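# Put a fallen circuit board back onto conveyor rails

## Task

A circuit board has slipped off one of the two conveyor rails. Set it back so it lies flat, resting on the ledges of both rails. Its components are only held by wet solder paste. Touching any component means failure, and the big components must finish standing upright within their marked outlines.

## Robot and tools

Robot: two UR7e-style arms, left_arm and right_arm. Each ends in a parallel two-finger gripper that opens to 50 mm. The URDF roots are at left_arm (-0.038, +0.381, 0) m and right_arm (+0.013, -0.342, 0) m, both unrotated.

Scene frame: the origin sits at table-top height, halfway between the nominal bases. +z is up and +x points out over the table. left_arm is on the +y side; the arm names do not match left and right in the images. Positions are in metres, quaternions are wxyz, and velocities are in m/s and rad/s, all in this frame. Printed hand poses can be off by a few cm.

Gripper geometry: the fingers point along the gripper's +z axis and close along its x axis. end_effector_position is the point midway between the pads, and the fingertips reach 17.5 mm past it. A camera block sticks out about 10 cm toward the gripper's -y side and turns with it.

execute_actions(actions, cameras):
- actions is a list of actions. Each action is a list of 1 to 15 rows, one row per 1/30 s step. If an action has fewer than 15 rows, its last row repeats.
- Each row is one flat list of 18 numbers in [-1, 1] covering both arms. The order is left dx, dy, dz, rx, ry, rz, gripper position, force_limit, speed, then the same nine for the right arm.
- dx to rz are offsets, not poses. They are measured along scene axes from that arm's Hand target as it stood when the action began. Every row in an action is relative to that same start. The next action starts from the new Hand target, so repeating an offset adds to the motion.
- Scale: 1.0 equals 0.6 m or 180 degrees. rx, ry, rz form a single rotation vector about the Hand target position.
- Sending all six pose numbers as 0 re-commands the current Hand target.
- Images come back only when the list is empty or when cameras names them. ["all"] returns every camera.

Gripper numbers: these are absolute settings, not offsets. Resend the same values to leave a gripper unchanged, because 0 is a real command.
- position: +1 is fully open, about -0.65 brings the pads together, and -1 grips.
- force_limit: -1 is about 20 N per pad, 0 is 102 N and +1 is 185 N.
- speed: -1 is 20 mm/s, 0 is 85 mm/s and +1 is 150 mm/s. force_limit and speed start at +1.
- To grip, send -1 and keep sending it. Check that object_status reads 2.

move(target, speed, blend, stop_force, zero, blocking, cameras): drives each gripper in a straight line.
- target is one 18-number row laid out as above, or a list of up to 15 rows. Every row is an offset from the same Hand targets at the start, not from the previous row.
- speed: top path speed in m/s, 0.002 to 3.6, default 0.25. Rotation is capped at twice that value in rad/s. Give one number, or one per target.
- blend: corner radius in metres for a list of targets. The default 0 stops at each target.
- stop_force: 3 to 120 N, one value for both arms. An arm's path ends when its wrist senses that much push against its direction of travel. A light object can still slide or tip without being felt. Leave stop_force out when moving away from something you are pressing on. It is unreliable while the gripper rotates.
- zero: default true; it re-zeros the sensor first.
- blocking=false returns after 0.5 s while the move continues. It cannot be combined with stop_force.
- Paths do not avoid obstacles. All paths finish together, and a move is capped at 10 s.
- The result adds a move: line. It reports done, off_target, moving, held or fault, plus limits=paced (the pose was clipped) or limits=held (steps were withheld).

Other tools:
- wait(seconds 0 to 10) lets time pass while each arm holds its command.
- stop brakes a running move.
- zoom_image(camera, region [x0,y0,x1,y1] in pixels, at most 504 by 504) enlarges part of the newest image. Cameras are cam_head_left, cam_head_right, cam_high, cam_low, cam_left_wrist and cam_right_wrist, each 896x504.
- zero_wrist_force(arm) re-zeros that arm's wrist sensor.
- read_manual gives licence texts.
- finished_scene(scene 1 or 2) ends the scene and cannot be undone.

Reading results:
- Hand target is the last commanded pose after clipping. The gripper may rest short of it; a new action re-requests it.
- Tool commands shows the current gripper settings.
- object_status codes: 0 moving; 1 blocked while opening; 2 blocked while closing (holding something); 3 reached the commanded position or pads met.
- Opening in mm is about (250 - position_measured) x 0.202.
- Wrist force and torque are given in the end-effector's own axes. A third line shows the peak since the last report.
- Joint torques include the arm's own weight.
- Motor temperatures are reported; MOTOR HOT appears at 70 °C, and at 85 °C the arm brakes for 30 to 60 s.

Limits and hazards:
- Orientation can change by at most 32 degrees per step.
- A net outside force of about 150 N (give or take 25 N) on an arm causes a 10 s stop. Contact torque at a joint limit does the same: 142 N m for the large joints, 26.6 N m for the wrists.
- The arms are stiff, so aiming even slightly past a firm contact can trigger a fault. Approach slowly, and back off by commanding a target past the gripper.
- Do not strike the arms together or close one gripper on the other's fingers.
- Do not route paths close to an arm's own base.
- Avoid holding loads for long or stretching an arm fully out.
- Never touch the board's components. Do not drop the board or let anything leave the table. Avoid slams.
- The board must stay in place after the robot lets go.

Each tool is called after "Request:" by a JSON object that holds its "fn" and its "kwargs".

## Session

Request:
{"fn": "execute_actions", "kwargs": {"actions": []}}

Scene clock: 0.00 s.
left_arm: end_effector_position=(+0.4732, +0.6124, +0.1122) position_measured=3 object_status=3 end_effector_quat_wxyz=(+0.216, +0.800, -0.546, -0.123) | right_arm: end_effector_position=(+0.6983, -0.0712, +0.3406) position_measured=3 object_status=3 end_effector_quat_wxyz=(-0.305, +0.890, -0.289, +0.177)
Joint positions: left_arm=[0.234 -1.03 1.396 -1.444 -1.675 -3.252] | right_arm=[3.647 -1.832 -1.575 -0.597 1.72 2.76]
Joint velocities: within noise
Joint torques (N m): no reading
Motor temperatures (°C): left_arm=[27 27 20 29 29 32] | right_arm=[23 23 30 29 30 33]
Wrist force (N): no reading
Wrist torque (N m): no reading
Wrist force, peak (N): no reading
Hand target: left_arm +0.4732, +0.6124, +0.1122; +0.216, +0.800, -0.546, -0.123 | right_arm +0.6983, -0.0712, +0.3406; -0.305, +0.890, -0.289, +0.177
Tool commands: left_gripper/position=+1.0 left_gripper/force_limit=+1.0 left_gripper/speed=+1.0 right_gripper/position=+1.0 right_gripper/force_limit=+1.0 right_gripper/speed=+1.0

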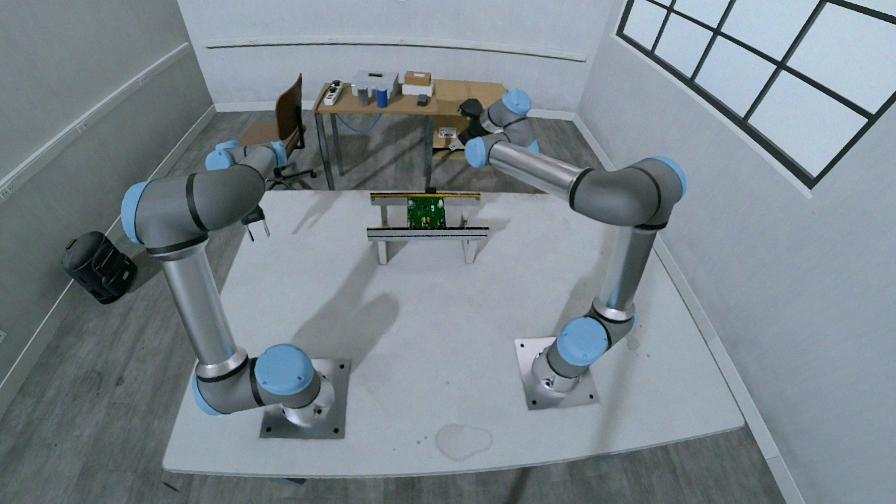

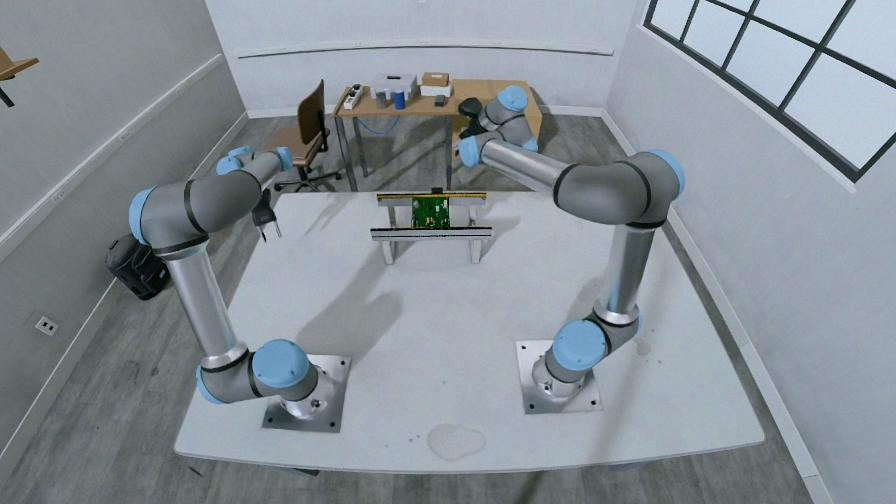

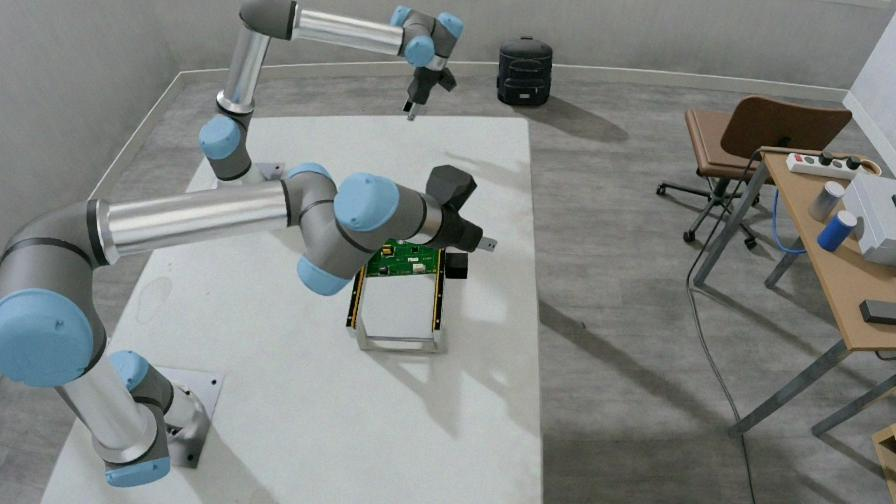

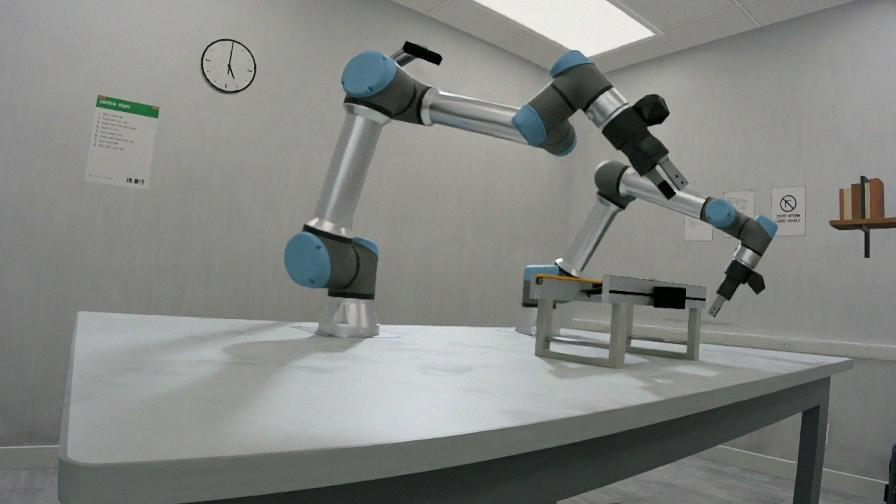

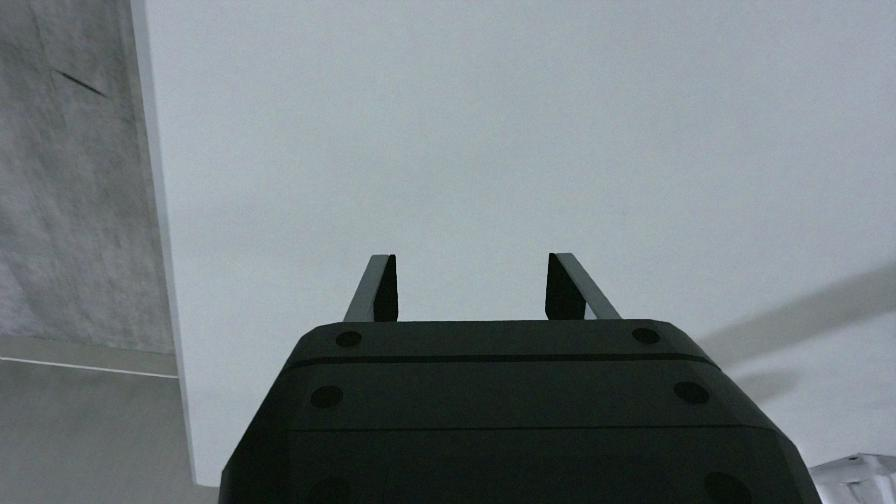

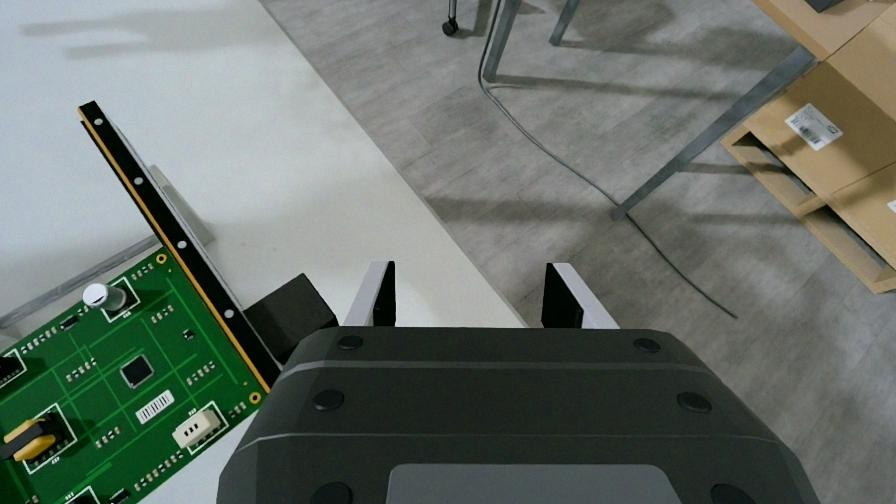

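Request:
{"fn": "zoom_image", "kwargs": {"camera": "cam_head_right", "region": [350, 170, 510, 280]}}

Request:
{"fn": "zoom_image", "kwargs": {"camera": "cam_low", "region": [500, 250, 740, 380]}}

Request:
{"fn": "zoom_image", "kwargs": {"camera": "cam_high", "region": [320, 220, 500, 370]}}

Request:
{"fn": "zoom_image", "kwargs": {"camera": "cam_head_left", "region": [350, 170, 510, 280]}}

Scaled by 3.150 from the camera's 896x504 image, which has a finer 1280x720 frame.

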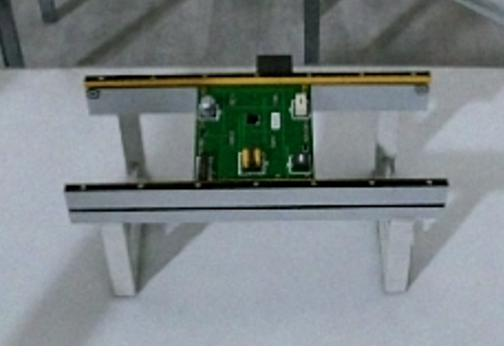

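Scaled by 2.100 from the camera's 896x504 image, which has a finer 1280x720 frame.

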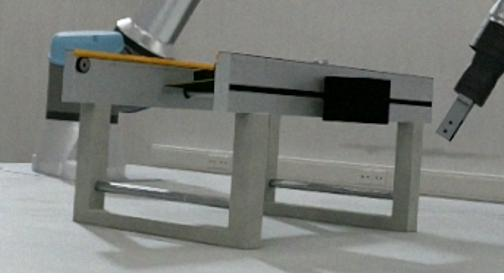

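Scaled by 2.800 from the camera's 896x504 image, which has a finer 1280x720 frame.

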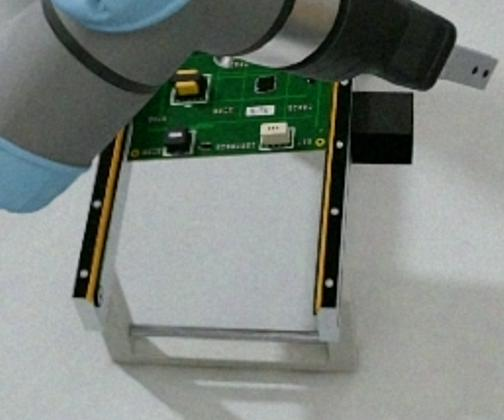

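Scaled by 3.150 from the camera's 896x504 image, which has a finer 1280x720 frame.

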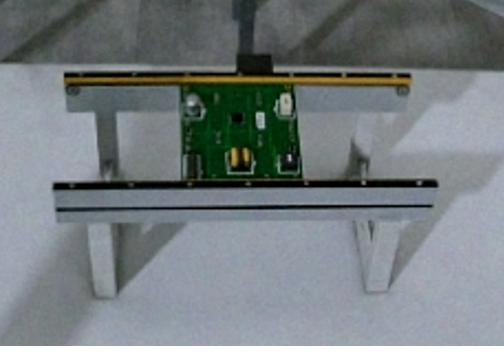

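Request:
{"fn": "zoom_image", "kwargs": {"camera": "cam_right_wrist", "region": [0, 80, 350, 500]}}

Scaled by 1.200 from the camera's 896x504 image, which has a finer 1280x720 frame.

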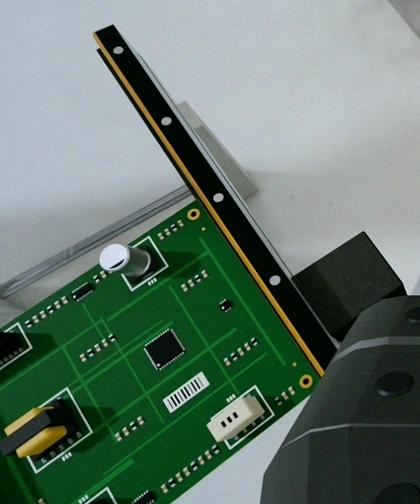

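Request:
{"fn": "move", "kwargs": {"target": [0,0,0,0,0,0,1,1,1,-0.23,-0.248,-0.15,0.171,-0.014,0.223,1,1,1], "speed": 0.4, "cameras": ["cam_right_wrist","cam_high","cam_low","cam_head_right"]}}

Request:
{"fn": "zoom_image", "kwargs": {"camera": "cam_high", "region": [320, 200, 500, 370]}}

Request:
{"fn": "zoom_image", "kwargs": {"camera": "cam_right_wrist", "region": [200, 0, 700, 300]}}

Scene clock: 3.03 s.
left_arm: end_effector_position=(+0.4732, +0.6124, +0.1122) position_measured=3 object_status=3 end_effector_quat_wxyz=(+0.216, +0.800, -0.546, -0.123) | right_arm: end_effector_position=(+0.5603, -0.2199, +0.2506) position_measured=3 object_status=3 end_effector_quat_wxyz=(-0.573, +0.819, +0.001, +0.000)
Joint positions: left_arm=[0.234 -1.03 1.396 -1.444 -1.675 -3.252] | right_arm=[3.164 -1.882 -1.897 -0.876 2.792 1.63]
Joint torques (N m): left_arm=[-0.84 -43.61 -23.93 -1.55 -0.05 0.16] | right_arm=[-9.23 33.95 16.31 0.09 4.19 -1.09]
Wrist force (N): left_arm=[0.4 0.0 0.1] | right_arm=[-0.5 0.0 -0.9]
Wrist torque (N m): left_arm=[0.00 -0.07 0.00] | right_arm=[-0.21 0.19 -0.11]
Wrist force, peak (N): left_arm=[0.5 -0.4 -0.1] | right_arm=[-1.8 3.1 -1.6]
Hand target: left_arm +0.4732, +0.6124, +0.1122; +0.216, +0.800, -0.546, -0.123 | right_arm +0.5603, -0.2200, +0.2506; -0.573, +0.819, +0.001, +0.000
Off the commanded pose: left_arm 0.000 m, 0 deg | right_arm 0.000 m, 0 deg.
move: done
camera_calibration:
cam_right_wrist: T_world_to_cam=[[0.99994, -0.00159742, 0.0108132, -0.559678], [0.00735384, -0.633583, -0.773639, 0.0696515], [0.00808687, 0.773673, -0.633534, 0.456811], [0, 0, 0, 1]] pos_world=[0.555439, -0.310186, 0.349342]
Images, in order (width x height): cam_head_right 896x504, cam_high 896x504, cam_low 896x504, cam_right_wrist 896x504.

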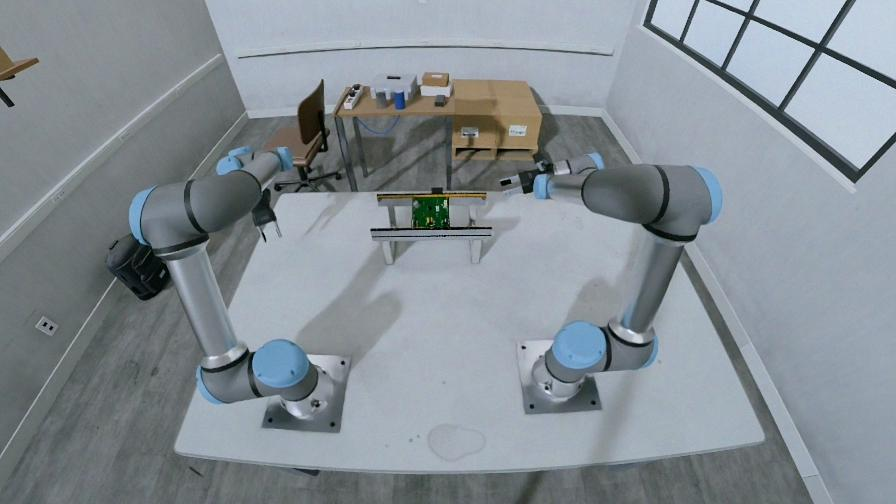

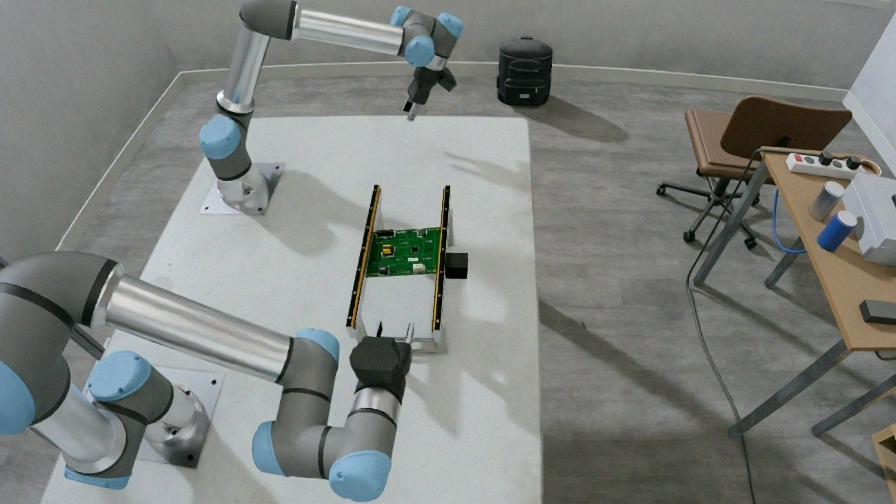

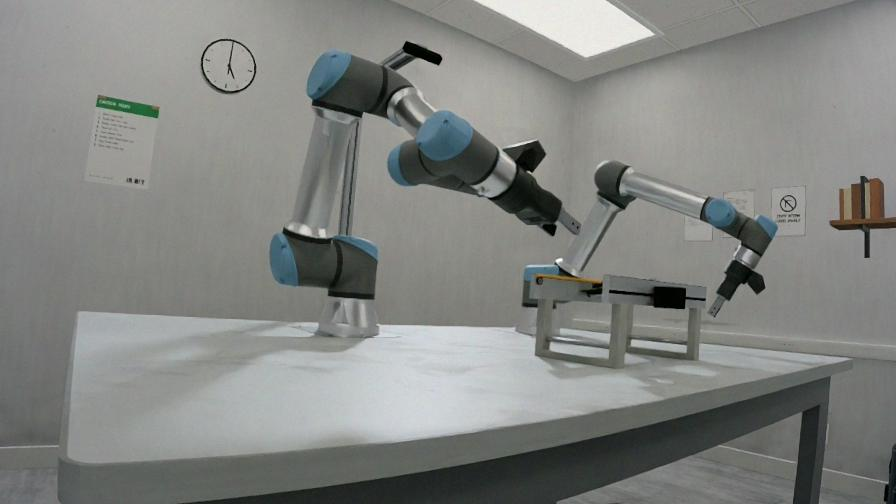

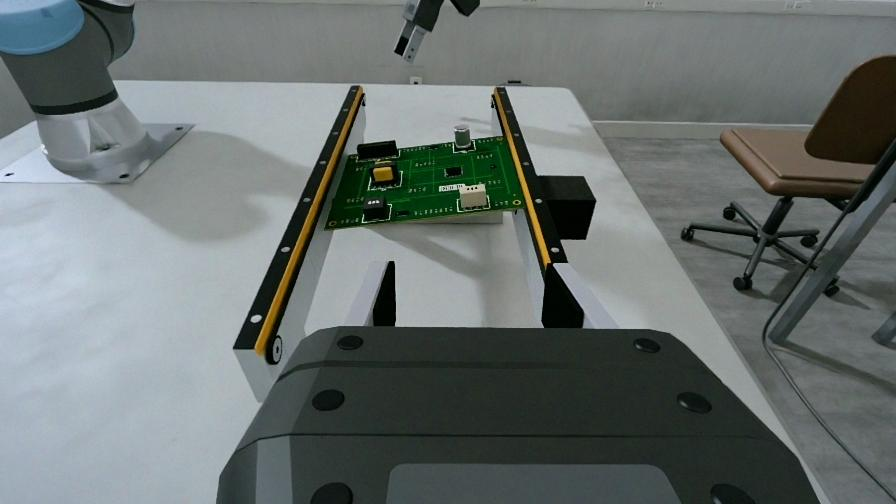

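Scaled by 2.800 from the camera's 896x504 image, which has a finer 1280x720 frame.

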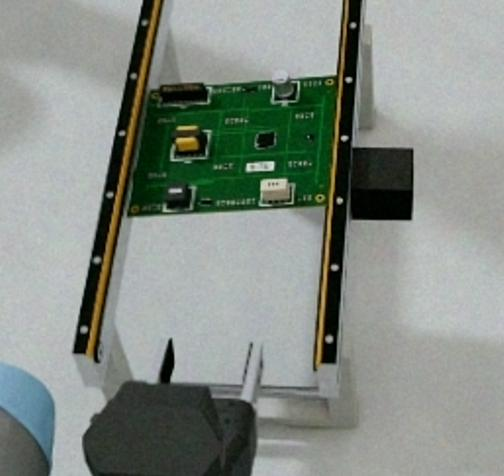

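Scaled by 1.008 from the camera's 896x504 image, which has a finer 1280x720 frame.

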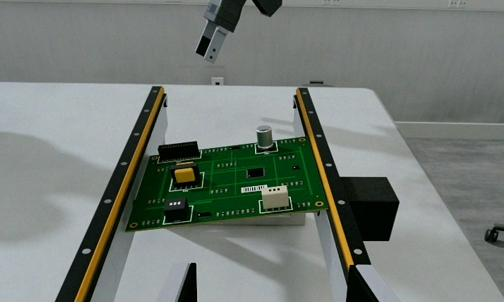

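Request:
{"fn": "zoom_image", "kwargs": {"camera": "cam_right_wrist", "region": [310, 120, 450, 240]}}

Request:
{"fn": "zoom_image", "kwargs": {"camera": "cam_right_wrist", "region": [440, 120, 580, 240]}}

Request:
{"fn": "zoom_image", "kwargs": {"camera": "cam_low", "region": [520, 260, 640, 310]}}

Scaled by 3.600 from the camera's 896x504 image, which has a finer 1280x720 frame.

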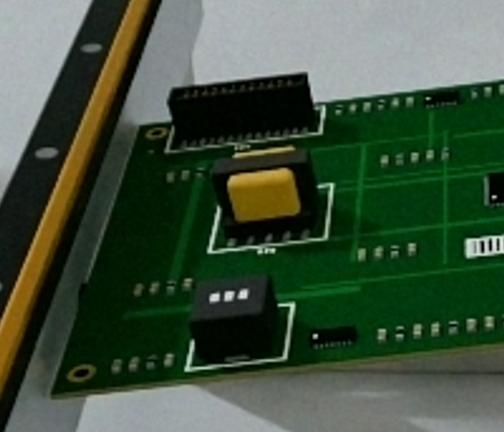

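Scaled by 3.600 from the camera's 896x504 image, which has a finer 1280x720 frame.

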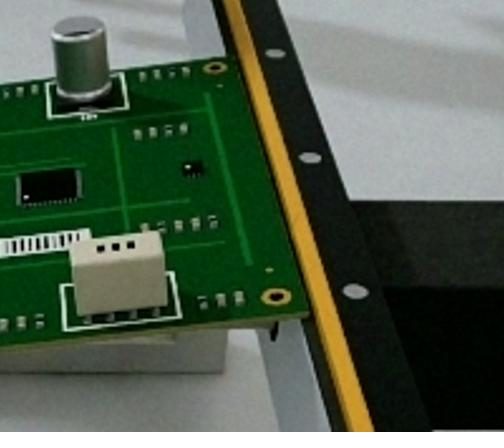

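Scaled by 4.200 from the camera's 896x504 image, which has a finer 1280x720 frame.

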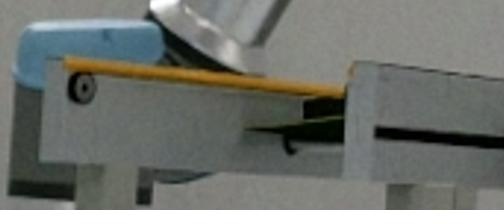

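Request:
{"fn": "move", "kwargs": {"target": [0,0,0,0,0,0,1,1,1,-0.034,0.425,0.0,-0.278,0,0,1,1,1], "speed": 0.4, "cameras": ["cam_right_wrist"]}}

Request:
{"fn": "zoom_image", "kwargs": {"camera": "cam_right_wrist", "region": [200, 0, 704, 400]}}

Request:
{"fn": "move", "kwargs": {"target": [0,0,0,0,0,0,1,1,1,0,-0.283,-0.06,0.444,0,0,1,1,1], "speed": 0.4, "cameras": ["cam_right_wrist"]}}

Request:
{"fn": "zoom_image", "kwargs": {"camera": "cam_right_wrist", "region": [200, 0, 704, 400]}}

Scene clock: 5.70 s.
left_arm: end_effector_position=(+0.4732, +0.6124, +0.1122) position_measured=3 object_status=3 end_effector_quat_wxyz=(+0.216, +0.800, -0.546, -0.123) | right_arm: end_effector_position=(+0.5399, +0.0350, +0.2506) position_measured=3 object_status=3 end_effector_quat_wxyz=(-0.173, +0.985, +0.001, -0.001)
Joint positions: left_arm=[0.234 -1.03 1.396 -1.444 -1.675 -3.252] | right_arm=[3.866 -1.834 -1.571 -1.072 1.83 2.324]
Joint torques (N m): left_arm=[-0.61 -43.21 -24.13 -1.67 -0.12 0.14] | right_arm=[9.31 31.1 37.58 0.68 -1.31 1.17]
Wrist force (N): left_arm=[0.5 0.0 0.0] | right_arm=[0.4 -0.5 0.5]
Wrist torque (N m): left_arm=[0.00 -0.08 0.00] | right_arm=[0.09 -0.08 -0.07]
Wrist force, peak (N): left_arm=[0.5 -0.1 0.2] | right_arm=[0.2 -4.1 1.4]
Hand target: left_arm +0.4732, +0.6124, +0.1122; +0.216, +0.800, -0.546, -0.123 | right_arm +0.5399, +0.0350, +0.2506; -0.173, +0.985, +0.001, -0.001
Off the commanded pose: left_arm 0.000 m, 0 deg | right_arm 0.000 m, 0 deg.
move: done
camera_calibration:
cam_right_wrist: T_world_to_cam=[[0.999939, 0.00725839, 0.00827006, -0.538557], [0.00735276, -0.999908, -0.0114374, 0.0530562], [0.00818628, 0.0114975, -0.9999, 0.378147], [0, 0, 0, 1]] pos_world=[0.535039, 0.0526126, 0.38317]
Images, in order (width x height): cam_right_wrist 896x504.

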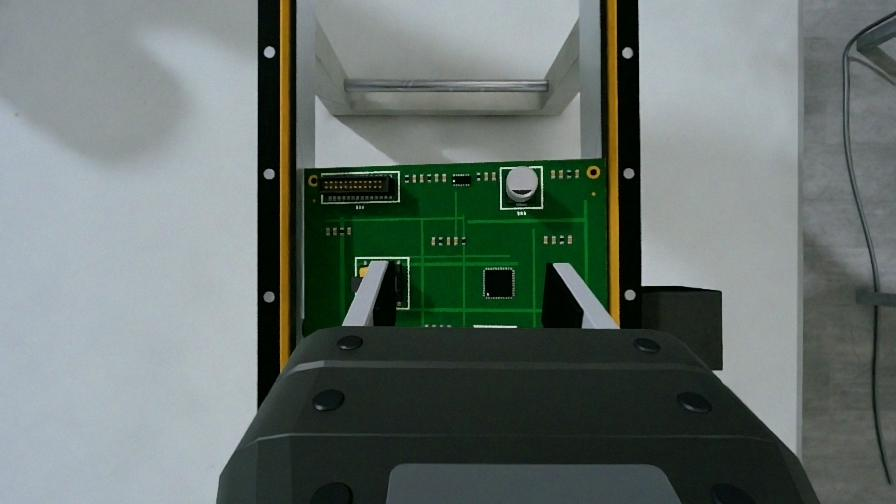

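Scaled by 1.000.

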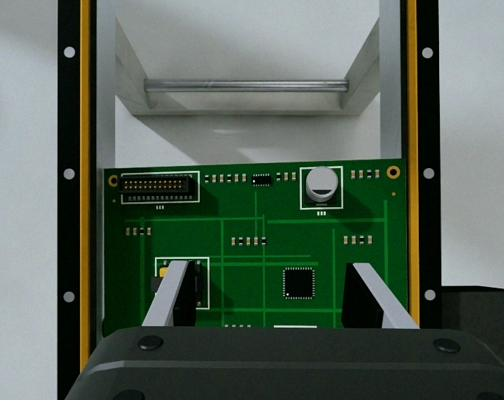

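Scene clock: 7.87 s.
left_arm: end_effector_position=(+0.4732, +0.6124, +0.1122) position_measured=3 object_status=3 end_effector_quat_wxyz=(+0.216, +0.800, -0.546, -0.123) | right_arm: end_effector_position=(+0.5373, -0.1193, +0.2147) position_measured=3 object_status=3 end_effector_quat_wxyz=(+0.691, -0.723, -0.020, +0.013)
Joint positions: left_arm=[0.234 -1.03 1.396 -1.444 -1.675 -3.252] | right_arm=[3.326 -2.329 -1.857 0.726 2.996 2.818]
Joint torques (N m): left_arm=[-0.39 -43.64 -24.17 -1.59 -0.18 0.09] | right_arm=[7.99 41.79 2.76 -0.92 -1.02 -2.05]
Wrist force (N): left_arm=[0.3 0.1 0.3] | right_arm=[-0.6 0.7 -1.4]
Wrist torque (N m): left_arm=[0.01 -0.04 0.00] | right_arm=[-0.20 0.25 0.01]
Wrist force, peak (N): left_arm=[0.7 -0.2 -0.1] | right_arm=[-4.0 10.1 -6.3]
Hand target: left_arm +0.4732, +0.6124, +0.1122; +0.216, +0.800, -0.546, -0.123 | right_arm +0.5373, -0.1192, +0.2146; +0.691, -0.723, -0.020, +0.013 (not the last commanded pose)
Off the commanded pose: left_arm 0.000 m, 0 deg | right_arm 0.016 m, 13 deg.
move: held (right_arm; a check stopped the path); limits=held
pose unreachable (right arm): on one or more control steps of this call, first in action 0 (counted from 0), this arm could not follow its commanded pose, so it was not sent that pose on those steps. It may still have moved: this result reports where it is.
cause: moving toward the commanded pose would bring two parts of the arm too close to each other (its gripper and another part of the arm, with joints 4 (wrist 1) to 6 (wrist 3) between them, 11 mm apart when it was first held).
camera_calibration:
cam_right_wrist: T_world_to_cam=[[0.999065, 0.0400617, 0.0162572, -0.531846], [0.0300172, -0.37211, -0.927703, 0.157858], [-0.0311159, 0.927324, -0.372964, 0.339834], [0, 0, 0, 1]] pos_world=[0.537185, -0.235089, 0.281837]
Images, in order (width x height): cam_right_wrist 896x504.

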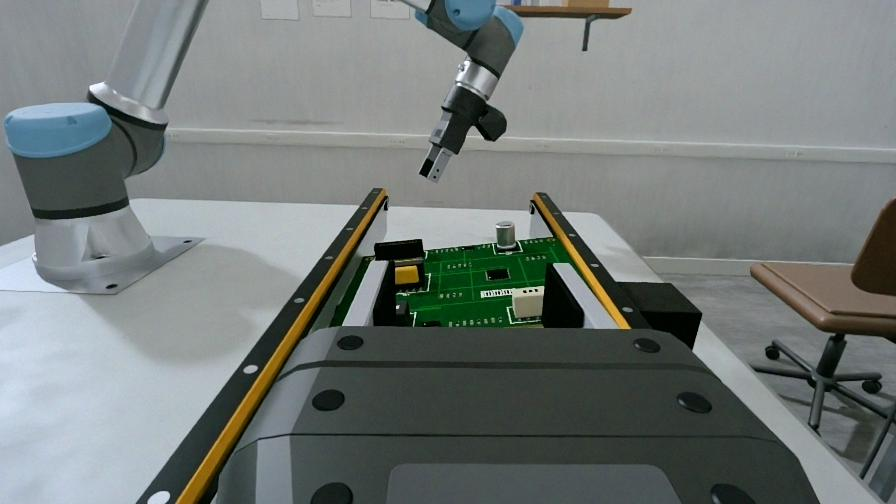

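Scaled by 1.000.

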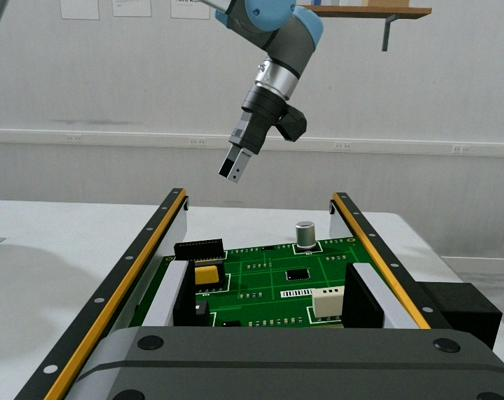

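Request:
{"fn": "move", "kwargs": {"target": [[0,0,0,0,0,0,1,1,1,0,0.0,0.17,0,0,0,1,1,1],[0,0,0,0,0,0,1,1,1,0.071,0.098,0.15,-0.098,0.098,-0.508,1,1,1],[0,0,0,0,0,0,1,1,1,0.071,0.098,-0.035,-0.098,0.098,-0.508,1,1,1]], "speed": 0.4, "blend": [0.03,0.03,0], "cameras": ["cam_right_wrist"]}}

Request:
{"fn": "zoom_image", "kwargs": {"camera": "cam_right_wrist", "region": [200, 100, 700, 330]}}

Scene clock: 11.83 s.
left_arm: end_effector_position=(+0.4732, +0.6124, +0.1122) position_measured=3 object_status=3 end_effector_quat_wxyz=(+0.216, +0.800, -0.546, -0.123) | right_arm: end_effector_position=(+0.5799, -0.0604, +0.1937) position_measured=3 object_status=3 end_effector_quat_wxyz=(-0.381, +0.596, -0.596, +0.380) end_effector_velocity=(+0.000, +0.000, +0.000) end_effector_angular_velocity=(+0.003, -0.003, -0.001)
Joint positions: left_arm=[0.234 -1.03 1.396 -1.444 -1.675 -3.252] | right_arm=[4.156 -1.915 -2.247 0.299 0.692 3.739]
Joint velocities: left_arm=[within noise] | right_arm=[0 -0.003 0 0.007 -0.001 0]
Joint torques (N m): left_arm=[-0.46 -43.77 -24.05 -1.62 -0.05 0.04] | right_arm=[-2.04 22.04 6.14 5.4 -2.29 2.62]
Wrist force (N): left_arm=[0.3 -0.1 -0.1] | right_arm=[-0.7 1.1 -0.7]
Wrist torque (N m): left_arm=[-0.01 -0.05 0.00] | right_arm=[-0.01 0.20 -0.05]
Wrist force, peak (N): left_arm=[0.6 -0.2 0.3] | right_arm=[-0.6 5.1 -1.0]
Hand target: left_arm +0.4732, +0.6124, +0.1122; +0.216, +0.800, -0.546, -0.123 | right_arm +0.5799, -0.0604, +0.1936; -0.381, +0.596, -0.596, +0.380
Off the commanded pose: left_arm 0.000 m, 0 deg | right_arm 0.000 m, 0 deg.
move: done
camera_calibration:
cam_right_wrist: T_world_to_cam=[[-0.00260409, -0.99996, 0.00861178, -0.0569225], [-0.6977, -0.00435258, -0.716377, 0.56229], [0.716386, -0.00787395, -0.69766, -0.148354], [0, 0, 0, 1]] pos_world=[0.49844, -0.0556409, 0.299801]
Images, in order (width x height): cam_right_wrist 896x504.

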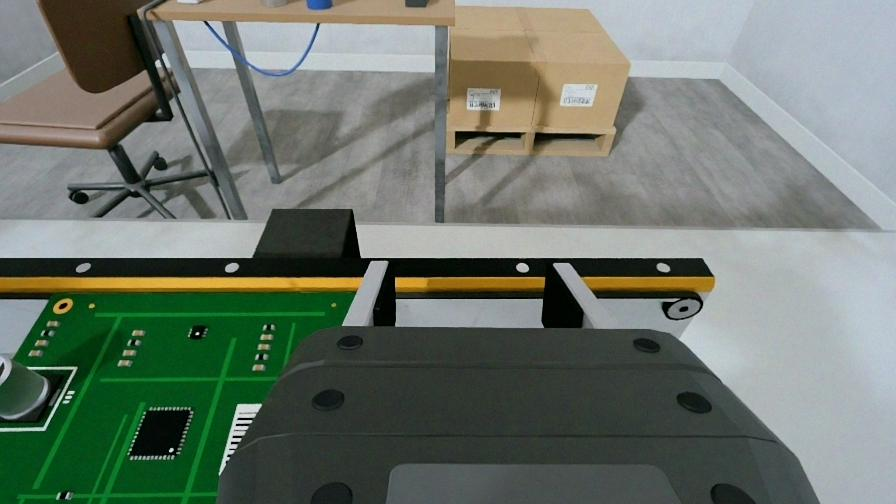

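Scaled by 1.008 from the camera's 896x504 image, which has a finer 1280x720 frame.

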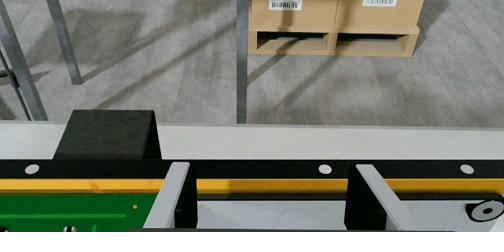

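Request:
{"fn": "zoom_image", "kwargs": {"camera": "cam_right_wrist", "region": [0, 250, 140, 340]}}

Request:
{"fn": "zoom_image", "kwargs": {"camera": "cam_right_wrist", "region": [600, 240, 740, 340]}}

Scaled by 3.600 from the camera's 896x504 image, which has a finer 1280x720 frame.

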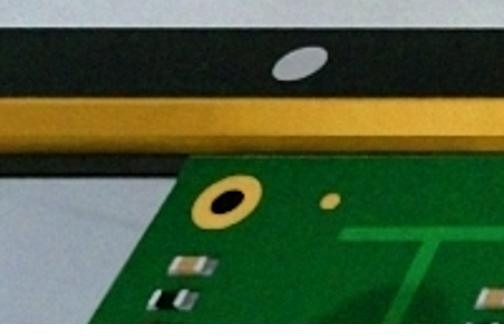

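Scaled by 3.600 from the camera's 896x504 image, which has a finer 1280x720 frame.

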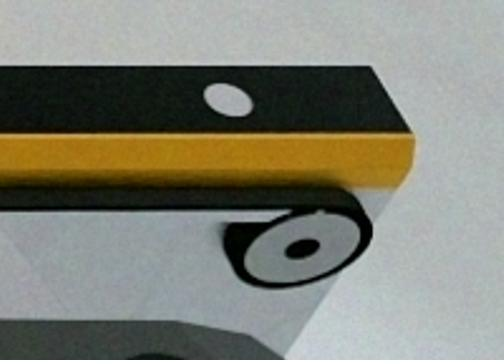

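Request:
{"fn": "move", "kwargs": {"target": [[0,0,0,0,0,0,1,1,1,0,0.0,0.17,0,0,0,1,1,1],[0,0,0,0,0,0,1,1,1,-0.1,0.05,0.16,-0.034,0.357,0.537,1,1,1],[0,0,0,0,0,0,1,1,1,-0.1,0.05,0.078,-0.034,0.357,0.537,1,1,1]], "speed": 0.5, "blend": [0.03,0.03,0], "cameras": ["cam_right_wrist"]}}

Request:
{"fn": "zoom_image", "kwargs": {"camera": "cam_right_wrist", "region": [340, 60, 520, 320]}}

Scene clock: 16.03 s.
left_arm: end_effector_position=(+0.4732, +0.6124, +0.1122) position_measured=3 object_status=3 end_effector_quat_wxyz=(+0.216, +0.800, -0.546, -0.123) | right_arm: end_effector_position=(+0.5199, -0.0304, +0.2405) position_measured=3 object_status=3 end_effector_quat_wxyz=(-0.163, +0.931, -0.056, -0.321) end_effector_velocity=(+0.001, -0.001, -0.001) end_effector_angular_velocity=(+0.001, -0.004, +0.001)
Joint positions: left_arm=[0.234 -1.03 1.396 -1.444 -1.675 -3.252] | right_arm=[3.663 -2.069 -1.232 -1.835 2.193 2.074]
Joint velocities: left_arm=[within noise] | right_arm=[-0.001 0.001 -0.003 0.005 -0.001 -0.001]
Joint torques (N m): left_arm=[-0.28 -43.62 -23.97 -1.7 0.1 0.16] | right_arm=[-9.63 48.74 12.79 4.59 2.29 -2.63]
Wrist force (N): left_arm=[0.3 -0.1 0.2] | right_arm=[0.6 0.6 -0.4]
Wrist torque (N m): left_arm=[-0.02 -0.05 -0.01] | right_arm=[0.25 0.14 -0.39]
Wrist force, peak (N): left_arm=[0.6 -0.1 0.2] | right_arm=[-0.8 5.5 0.9]
Hand target: left_arm +0.4732, +0.6124, +0.1122; +0.216, +0.800, -0.546, -0.123 | right_arm +0.5199, -0.0304, +0.2404; -0.163, +0.931, -0.056, -0.321
Off the commanded pose: left_arm 0.000 m, 0 deg | right_arm 0.000 m, 0 deg.
move: done; blend cut to 0.0246 m at target 2
camera_calibration:
cam_right_wrist: T_world_to_cam=[[0.792686, 0.00552188, -0.609605, -0.26165], [-0.00105404, -0.999945, -0.0104282, -0.00813254], [-0.609629, 0.00890886, -0.792637, 0.640294], [0, 0, 0, 1]] pos_world=[0.59774, -0.0123916, 0.347932]
Images, in order (width x height): cam_right_wrist 896x504.

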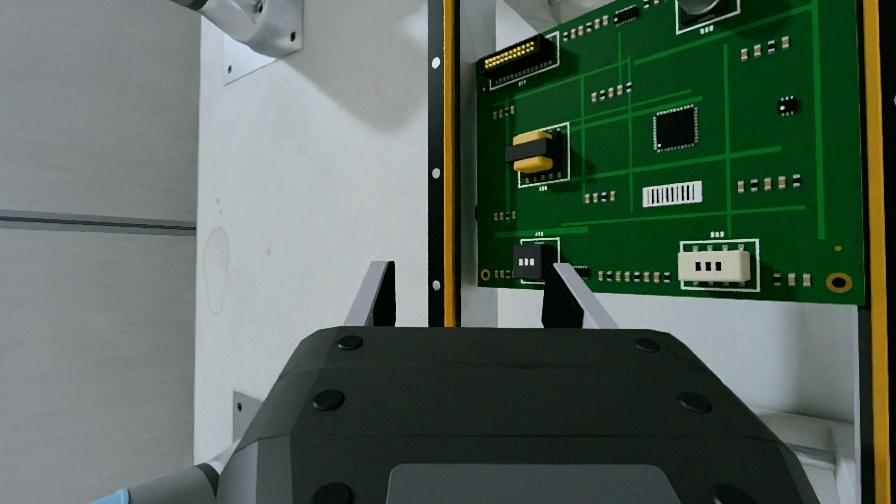

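Scaled by 1.938 from the camera's 896x504 image, which has a finer 1280x720 frame.

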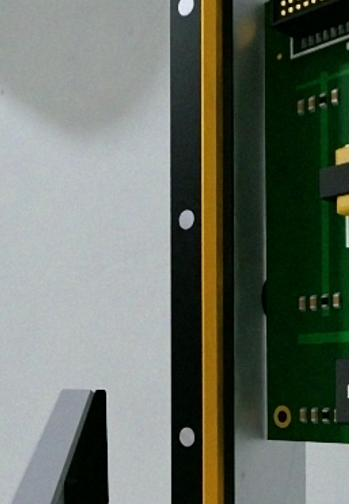

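Request:
{"fn": "move", "kwargs": {"target": [[0,0,0.2,0,0,0,1,1,1,0,-0.2,0.1,0,0,0,1,1,1],[0.110,-0.521,0.263,-0.332,-0.571,-0.446,1,1,1,0.032,-0.316,0.049,0.303,-0.234,-0.082,1,1,1]], "speed": 0.5, "blend": [0.04,0], "cameras": ["cam_left_wrist","cam_right_wrist","cam_high"]}}

Scene clock: 23.27 s.
left_arm: end_effector_position=(+0.5393, +0.2997, +0.2700) position_measured=3 object_status=3 end_effector_quat_wxyz=(+0.053, +0.041, +0.792, -0.607) | right_arm: end_effector_position=(+0.5391, -0.2201, +0.2696) position_measured=3 object_status=3 end_effector_quat_wxyz=(-0.607, +0.792, +0.041, +0.053)
Joint positions: left_arm=[0.062 -1.212 1.787 -2.045 -2.879 -1.326] | right_arm=[3.152 -1.849 -1.989 -0.705 2.877 1.607]
Joint torques (N m): left_arm=[12.28 -42.22 -15.75 -2.32 -3.32 1.07] | right_arm=[9.33 42.22 32.23 3.06 4.42 -2.13]
Wrist force (N): left_arm=[-0.2 -0.5 3.7] | right_arm=[-0.5 1.1 -0.6]
Wrist torque (N m): left_arm=[0.26 0.31 0.47] | right_arm=[-0.07 0.19 0.01]
Wrist force, peak (N): left_arm=[-0.8 -0.6 4.8] | right_arm=[-0.7 3.7 -2.6]
Hand target: left_arm +0.5392, +0.2998, +0.2700; +0.053, +0.041, +0.792, -0.607 | right_arm +0.5391, -0.2200, +0.2698; -0.607, +0.792, +0.041, +0.053
Off the commanded pose: left_arm 0.000 m, 0 deg | right_arm 0.000 m, 0 deg.
move: done
camera_calibration:
cam_left_wrist: T_world_to_cam=[[-0.991053, 0.00971258, -0.133112, 0.575031], [0.113235, 0.589105, -0.800083, -0.00661034], [0.070646, -0.807998, -0.584934, 0.49561], [0, 0, 0, 1]] pos_world=[0.535622, 0.398761, 0.361154]
cam_right_wrist: T_world_to_cam=[[0.989604, -0.00376061, 0.143771, -0.569454], [0.116528, -0.564943, -0.81686, 0.0522974], [0.0842944, 0.825121, -0.558632, 0.419241], [0, 0, 0, 1]] pos_world=[0.5221, -0.318521, 0.358792]
Images, in order (width x height): cam_high 896x504, cam_left_wrist 896x504, cam_right_wrist 896x504.

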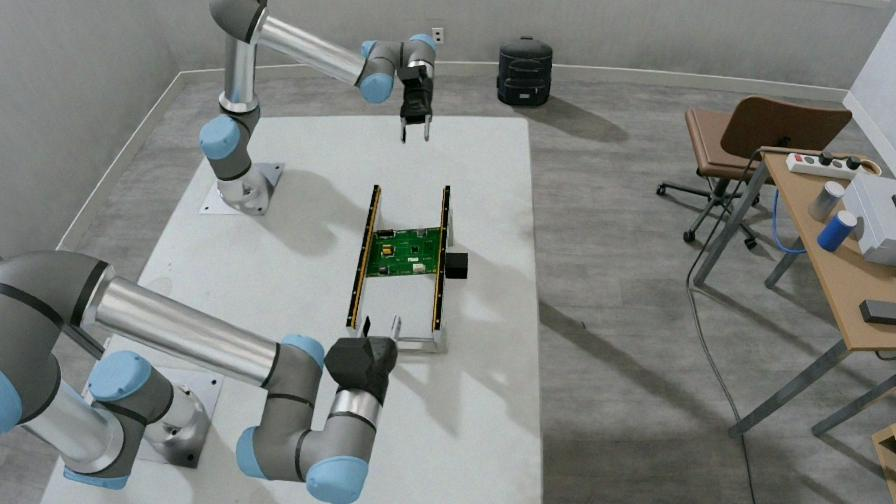

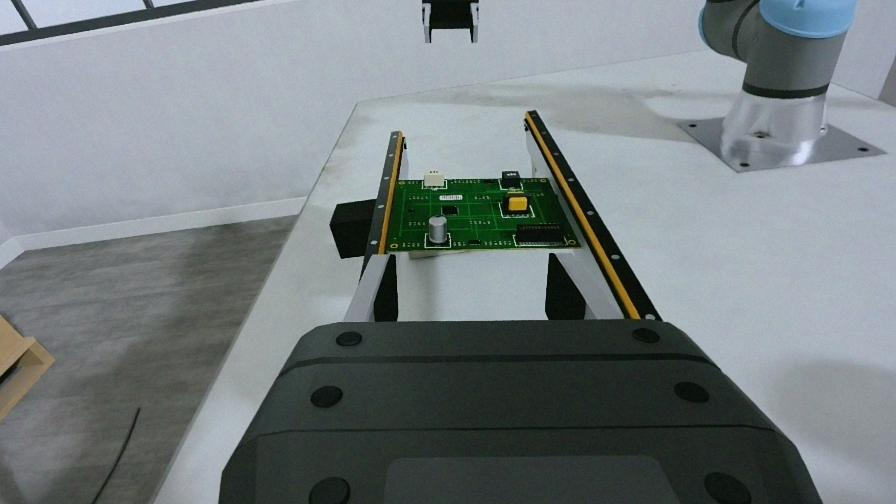

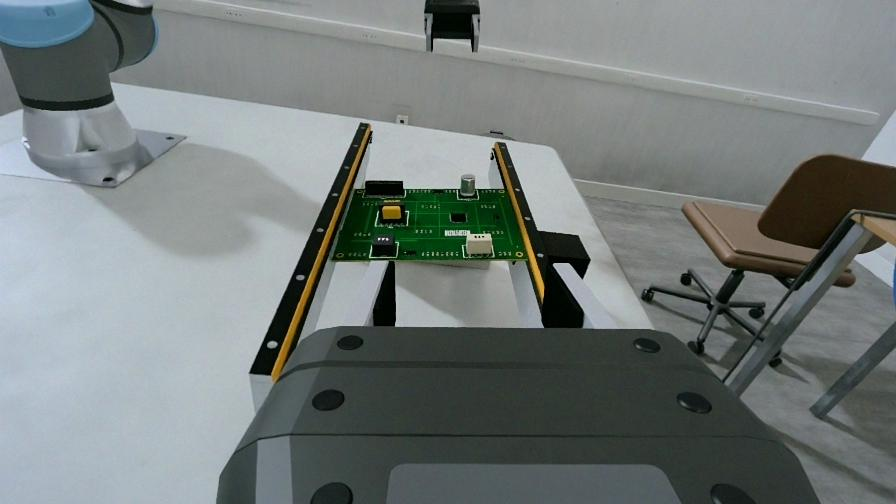

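Request:
{"fn": "move", "kwargs": {"target": [[0,0,-0.2417,0,0,0,1,1,1,0,0,-0.2417,0,0,0,1,1,1],[0,-0.3417,-0.2417,0,0,0,1,1,1,0,0.3317,-0.2417,0,0,0,1,1,1]], "speed": [0.3,0.15], "blend": [0.03,0], "stop_force": 12, "cameras": ["cam_left_wrist","cam_right_wrist","cam_high"]}}

Scene clock: 35.33 s.
left_arm: end_effector_position=(+0.5388, +0.1510, +0.1251) position_measured=3 object_status=3 end_effector_quat_wxyz=(+0.052, +0.042, +0.792, -0.606) | right_arm: end_effector_position=(+0.5387, -0.0838, +0.1247) position_measured=3 object_status=3 end_effector_quat_wxyz=(-0.607, +0.792, +0.042, +0.052)
Joint positions: left_arm=[-0.201 -0.817 1.892 -3.356 -2.793 -2.173] | right_arm=[3.418 -2.301 -2.017 0.456 2.739 2.322]
Joint torques (N m): left_arm=[-0.99 -41.19 -14 -3.3 -1.35 -0.56] | right_arm=[0.57 42.65 12.86 2.86 1.56 0.55]
Wrist force (N): left_arm=[-0.2 -0.5 3.7] | right_arm=[-0.7 0.5 -0.7]
Wrist torque (N m): left_arm=[0.26 0.28 0.34] | right_arm=[-0.16 0.20 0.05]
Wrist force, peak (N): left_arm=[-0.4 -4.2 9.9] | right_arm=[-1.8 1.8 8.0]
Hand target: left_arm +0.5388, +0.1510, +0.1251; +0.052, +0.042, +0.792, -0.606 (not the last commanded pose) | right_arm +0.5387, -0.0838, +0.1247; -0.607, +0.792, +0.042, +0.052 (not the last commanded pose)
Tool commands: left_gripper/position=+1.0 left_gripper/force_limit=+1.0 left_gripper/speed=+1.0 right_gripper/position=+1.0 right_gripper/force_limit=+1.0 right_gripper/speed=+1.0
Off the commanded pose: left_arm 0.056 m, 0 deg | right_arm 0.063 m, 0 deg.
FORCE FAULT: contact force on the left arm reached its limit, and that arm stopped. The contact can be on any part of that arm, not only on its tool. Since the last result, the stops that this result tells of count together as 19 of the actions that you can send in this scene. That arm's remaining commands of this call were not run. That arm is still stopped at the end of this call. That arm stays stopped for about 1 more second. Until then a move that you send moves the other arm only, and its call returns only when the move has ended. Once the stop has ended, the next robot result says so. If the stop ends while you think or write, that arm runs what you send next, counted from a new Hand target: where the arm stands when the stop ends. While its stop runs, that arm takes no new command, but its gripper still runs the gripper command that each later call begins with. Until it ends, the stop uses up actions while you think or wait. An arm that is not stopped still takes commands.
FORCE FAULT: contact force on the right arm reached its limit, and that arm stopped for 10 seconds. The contact can be on any part of that arm, not only on its tool. That arm's remaining commands of this call were not run. That arm's target is now where it stood when the stop ended, not its last command. That arm accepts commands again.
move: fault (left_arm, right_arm); path passed 1 of 2 targets
camera_calibration:
cam_left_wrist: T_world_to_cam=[[-0.991132, 0.0128844, -0.132254, 0.556257], [0.114365, 0.589481, -0.799645, -0.0356766], [0.0676581, -0.807679, -0.585727, 0.292314], [0, 0, 0, 1]] pos_world=[0.535627, 0.24996, 0.216255]
cam_right_wrist: T_world_to_cam=[[0.989694, -0.0010826, 0.143191, -0.547349], [0.117531, -0.565093, -0.816612, 0.0103609], [0.0818004, 0.825026, -0.559143, 0.227229], [0, 0, 0, 1]] pos_world=[0.521904, -0.182208, 0.21389]
Images, in order (width x height): cam_high 896x504, cam_left_wrist 896x504, cam_right_wrist 896x504.

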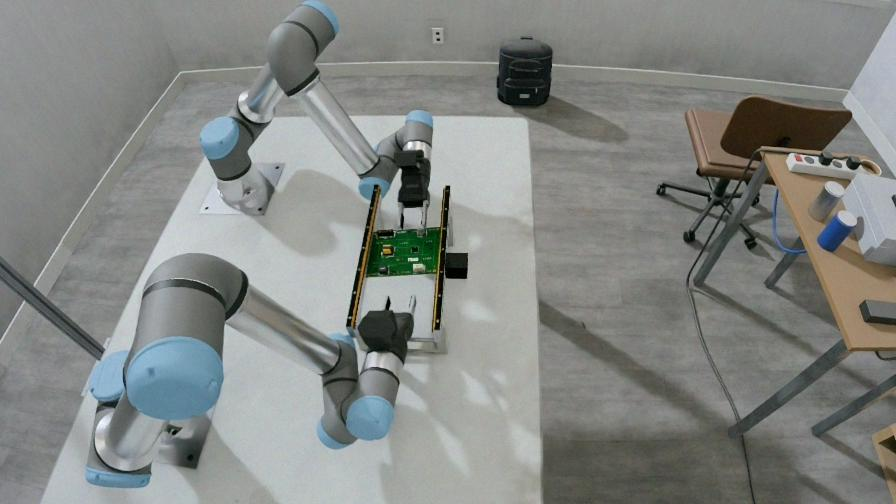

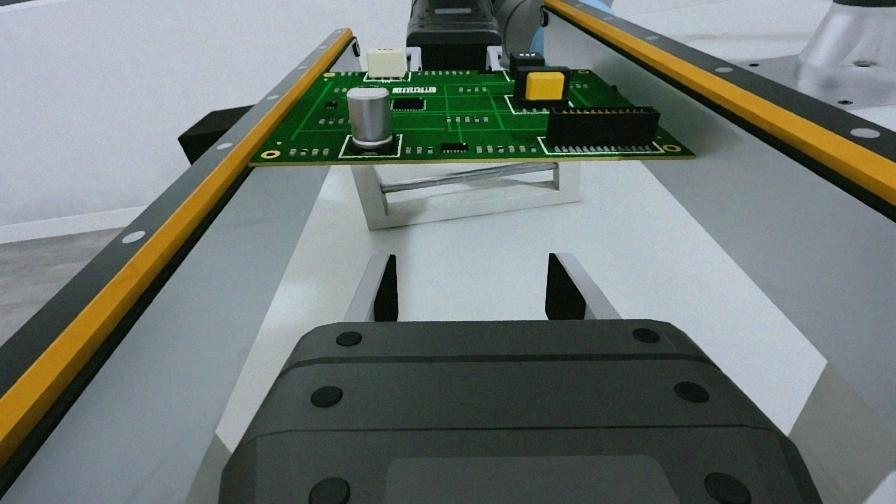

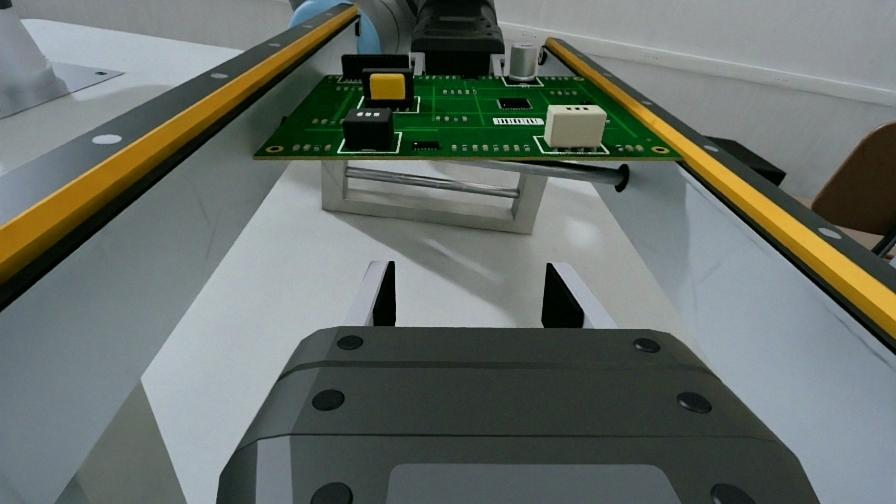

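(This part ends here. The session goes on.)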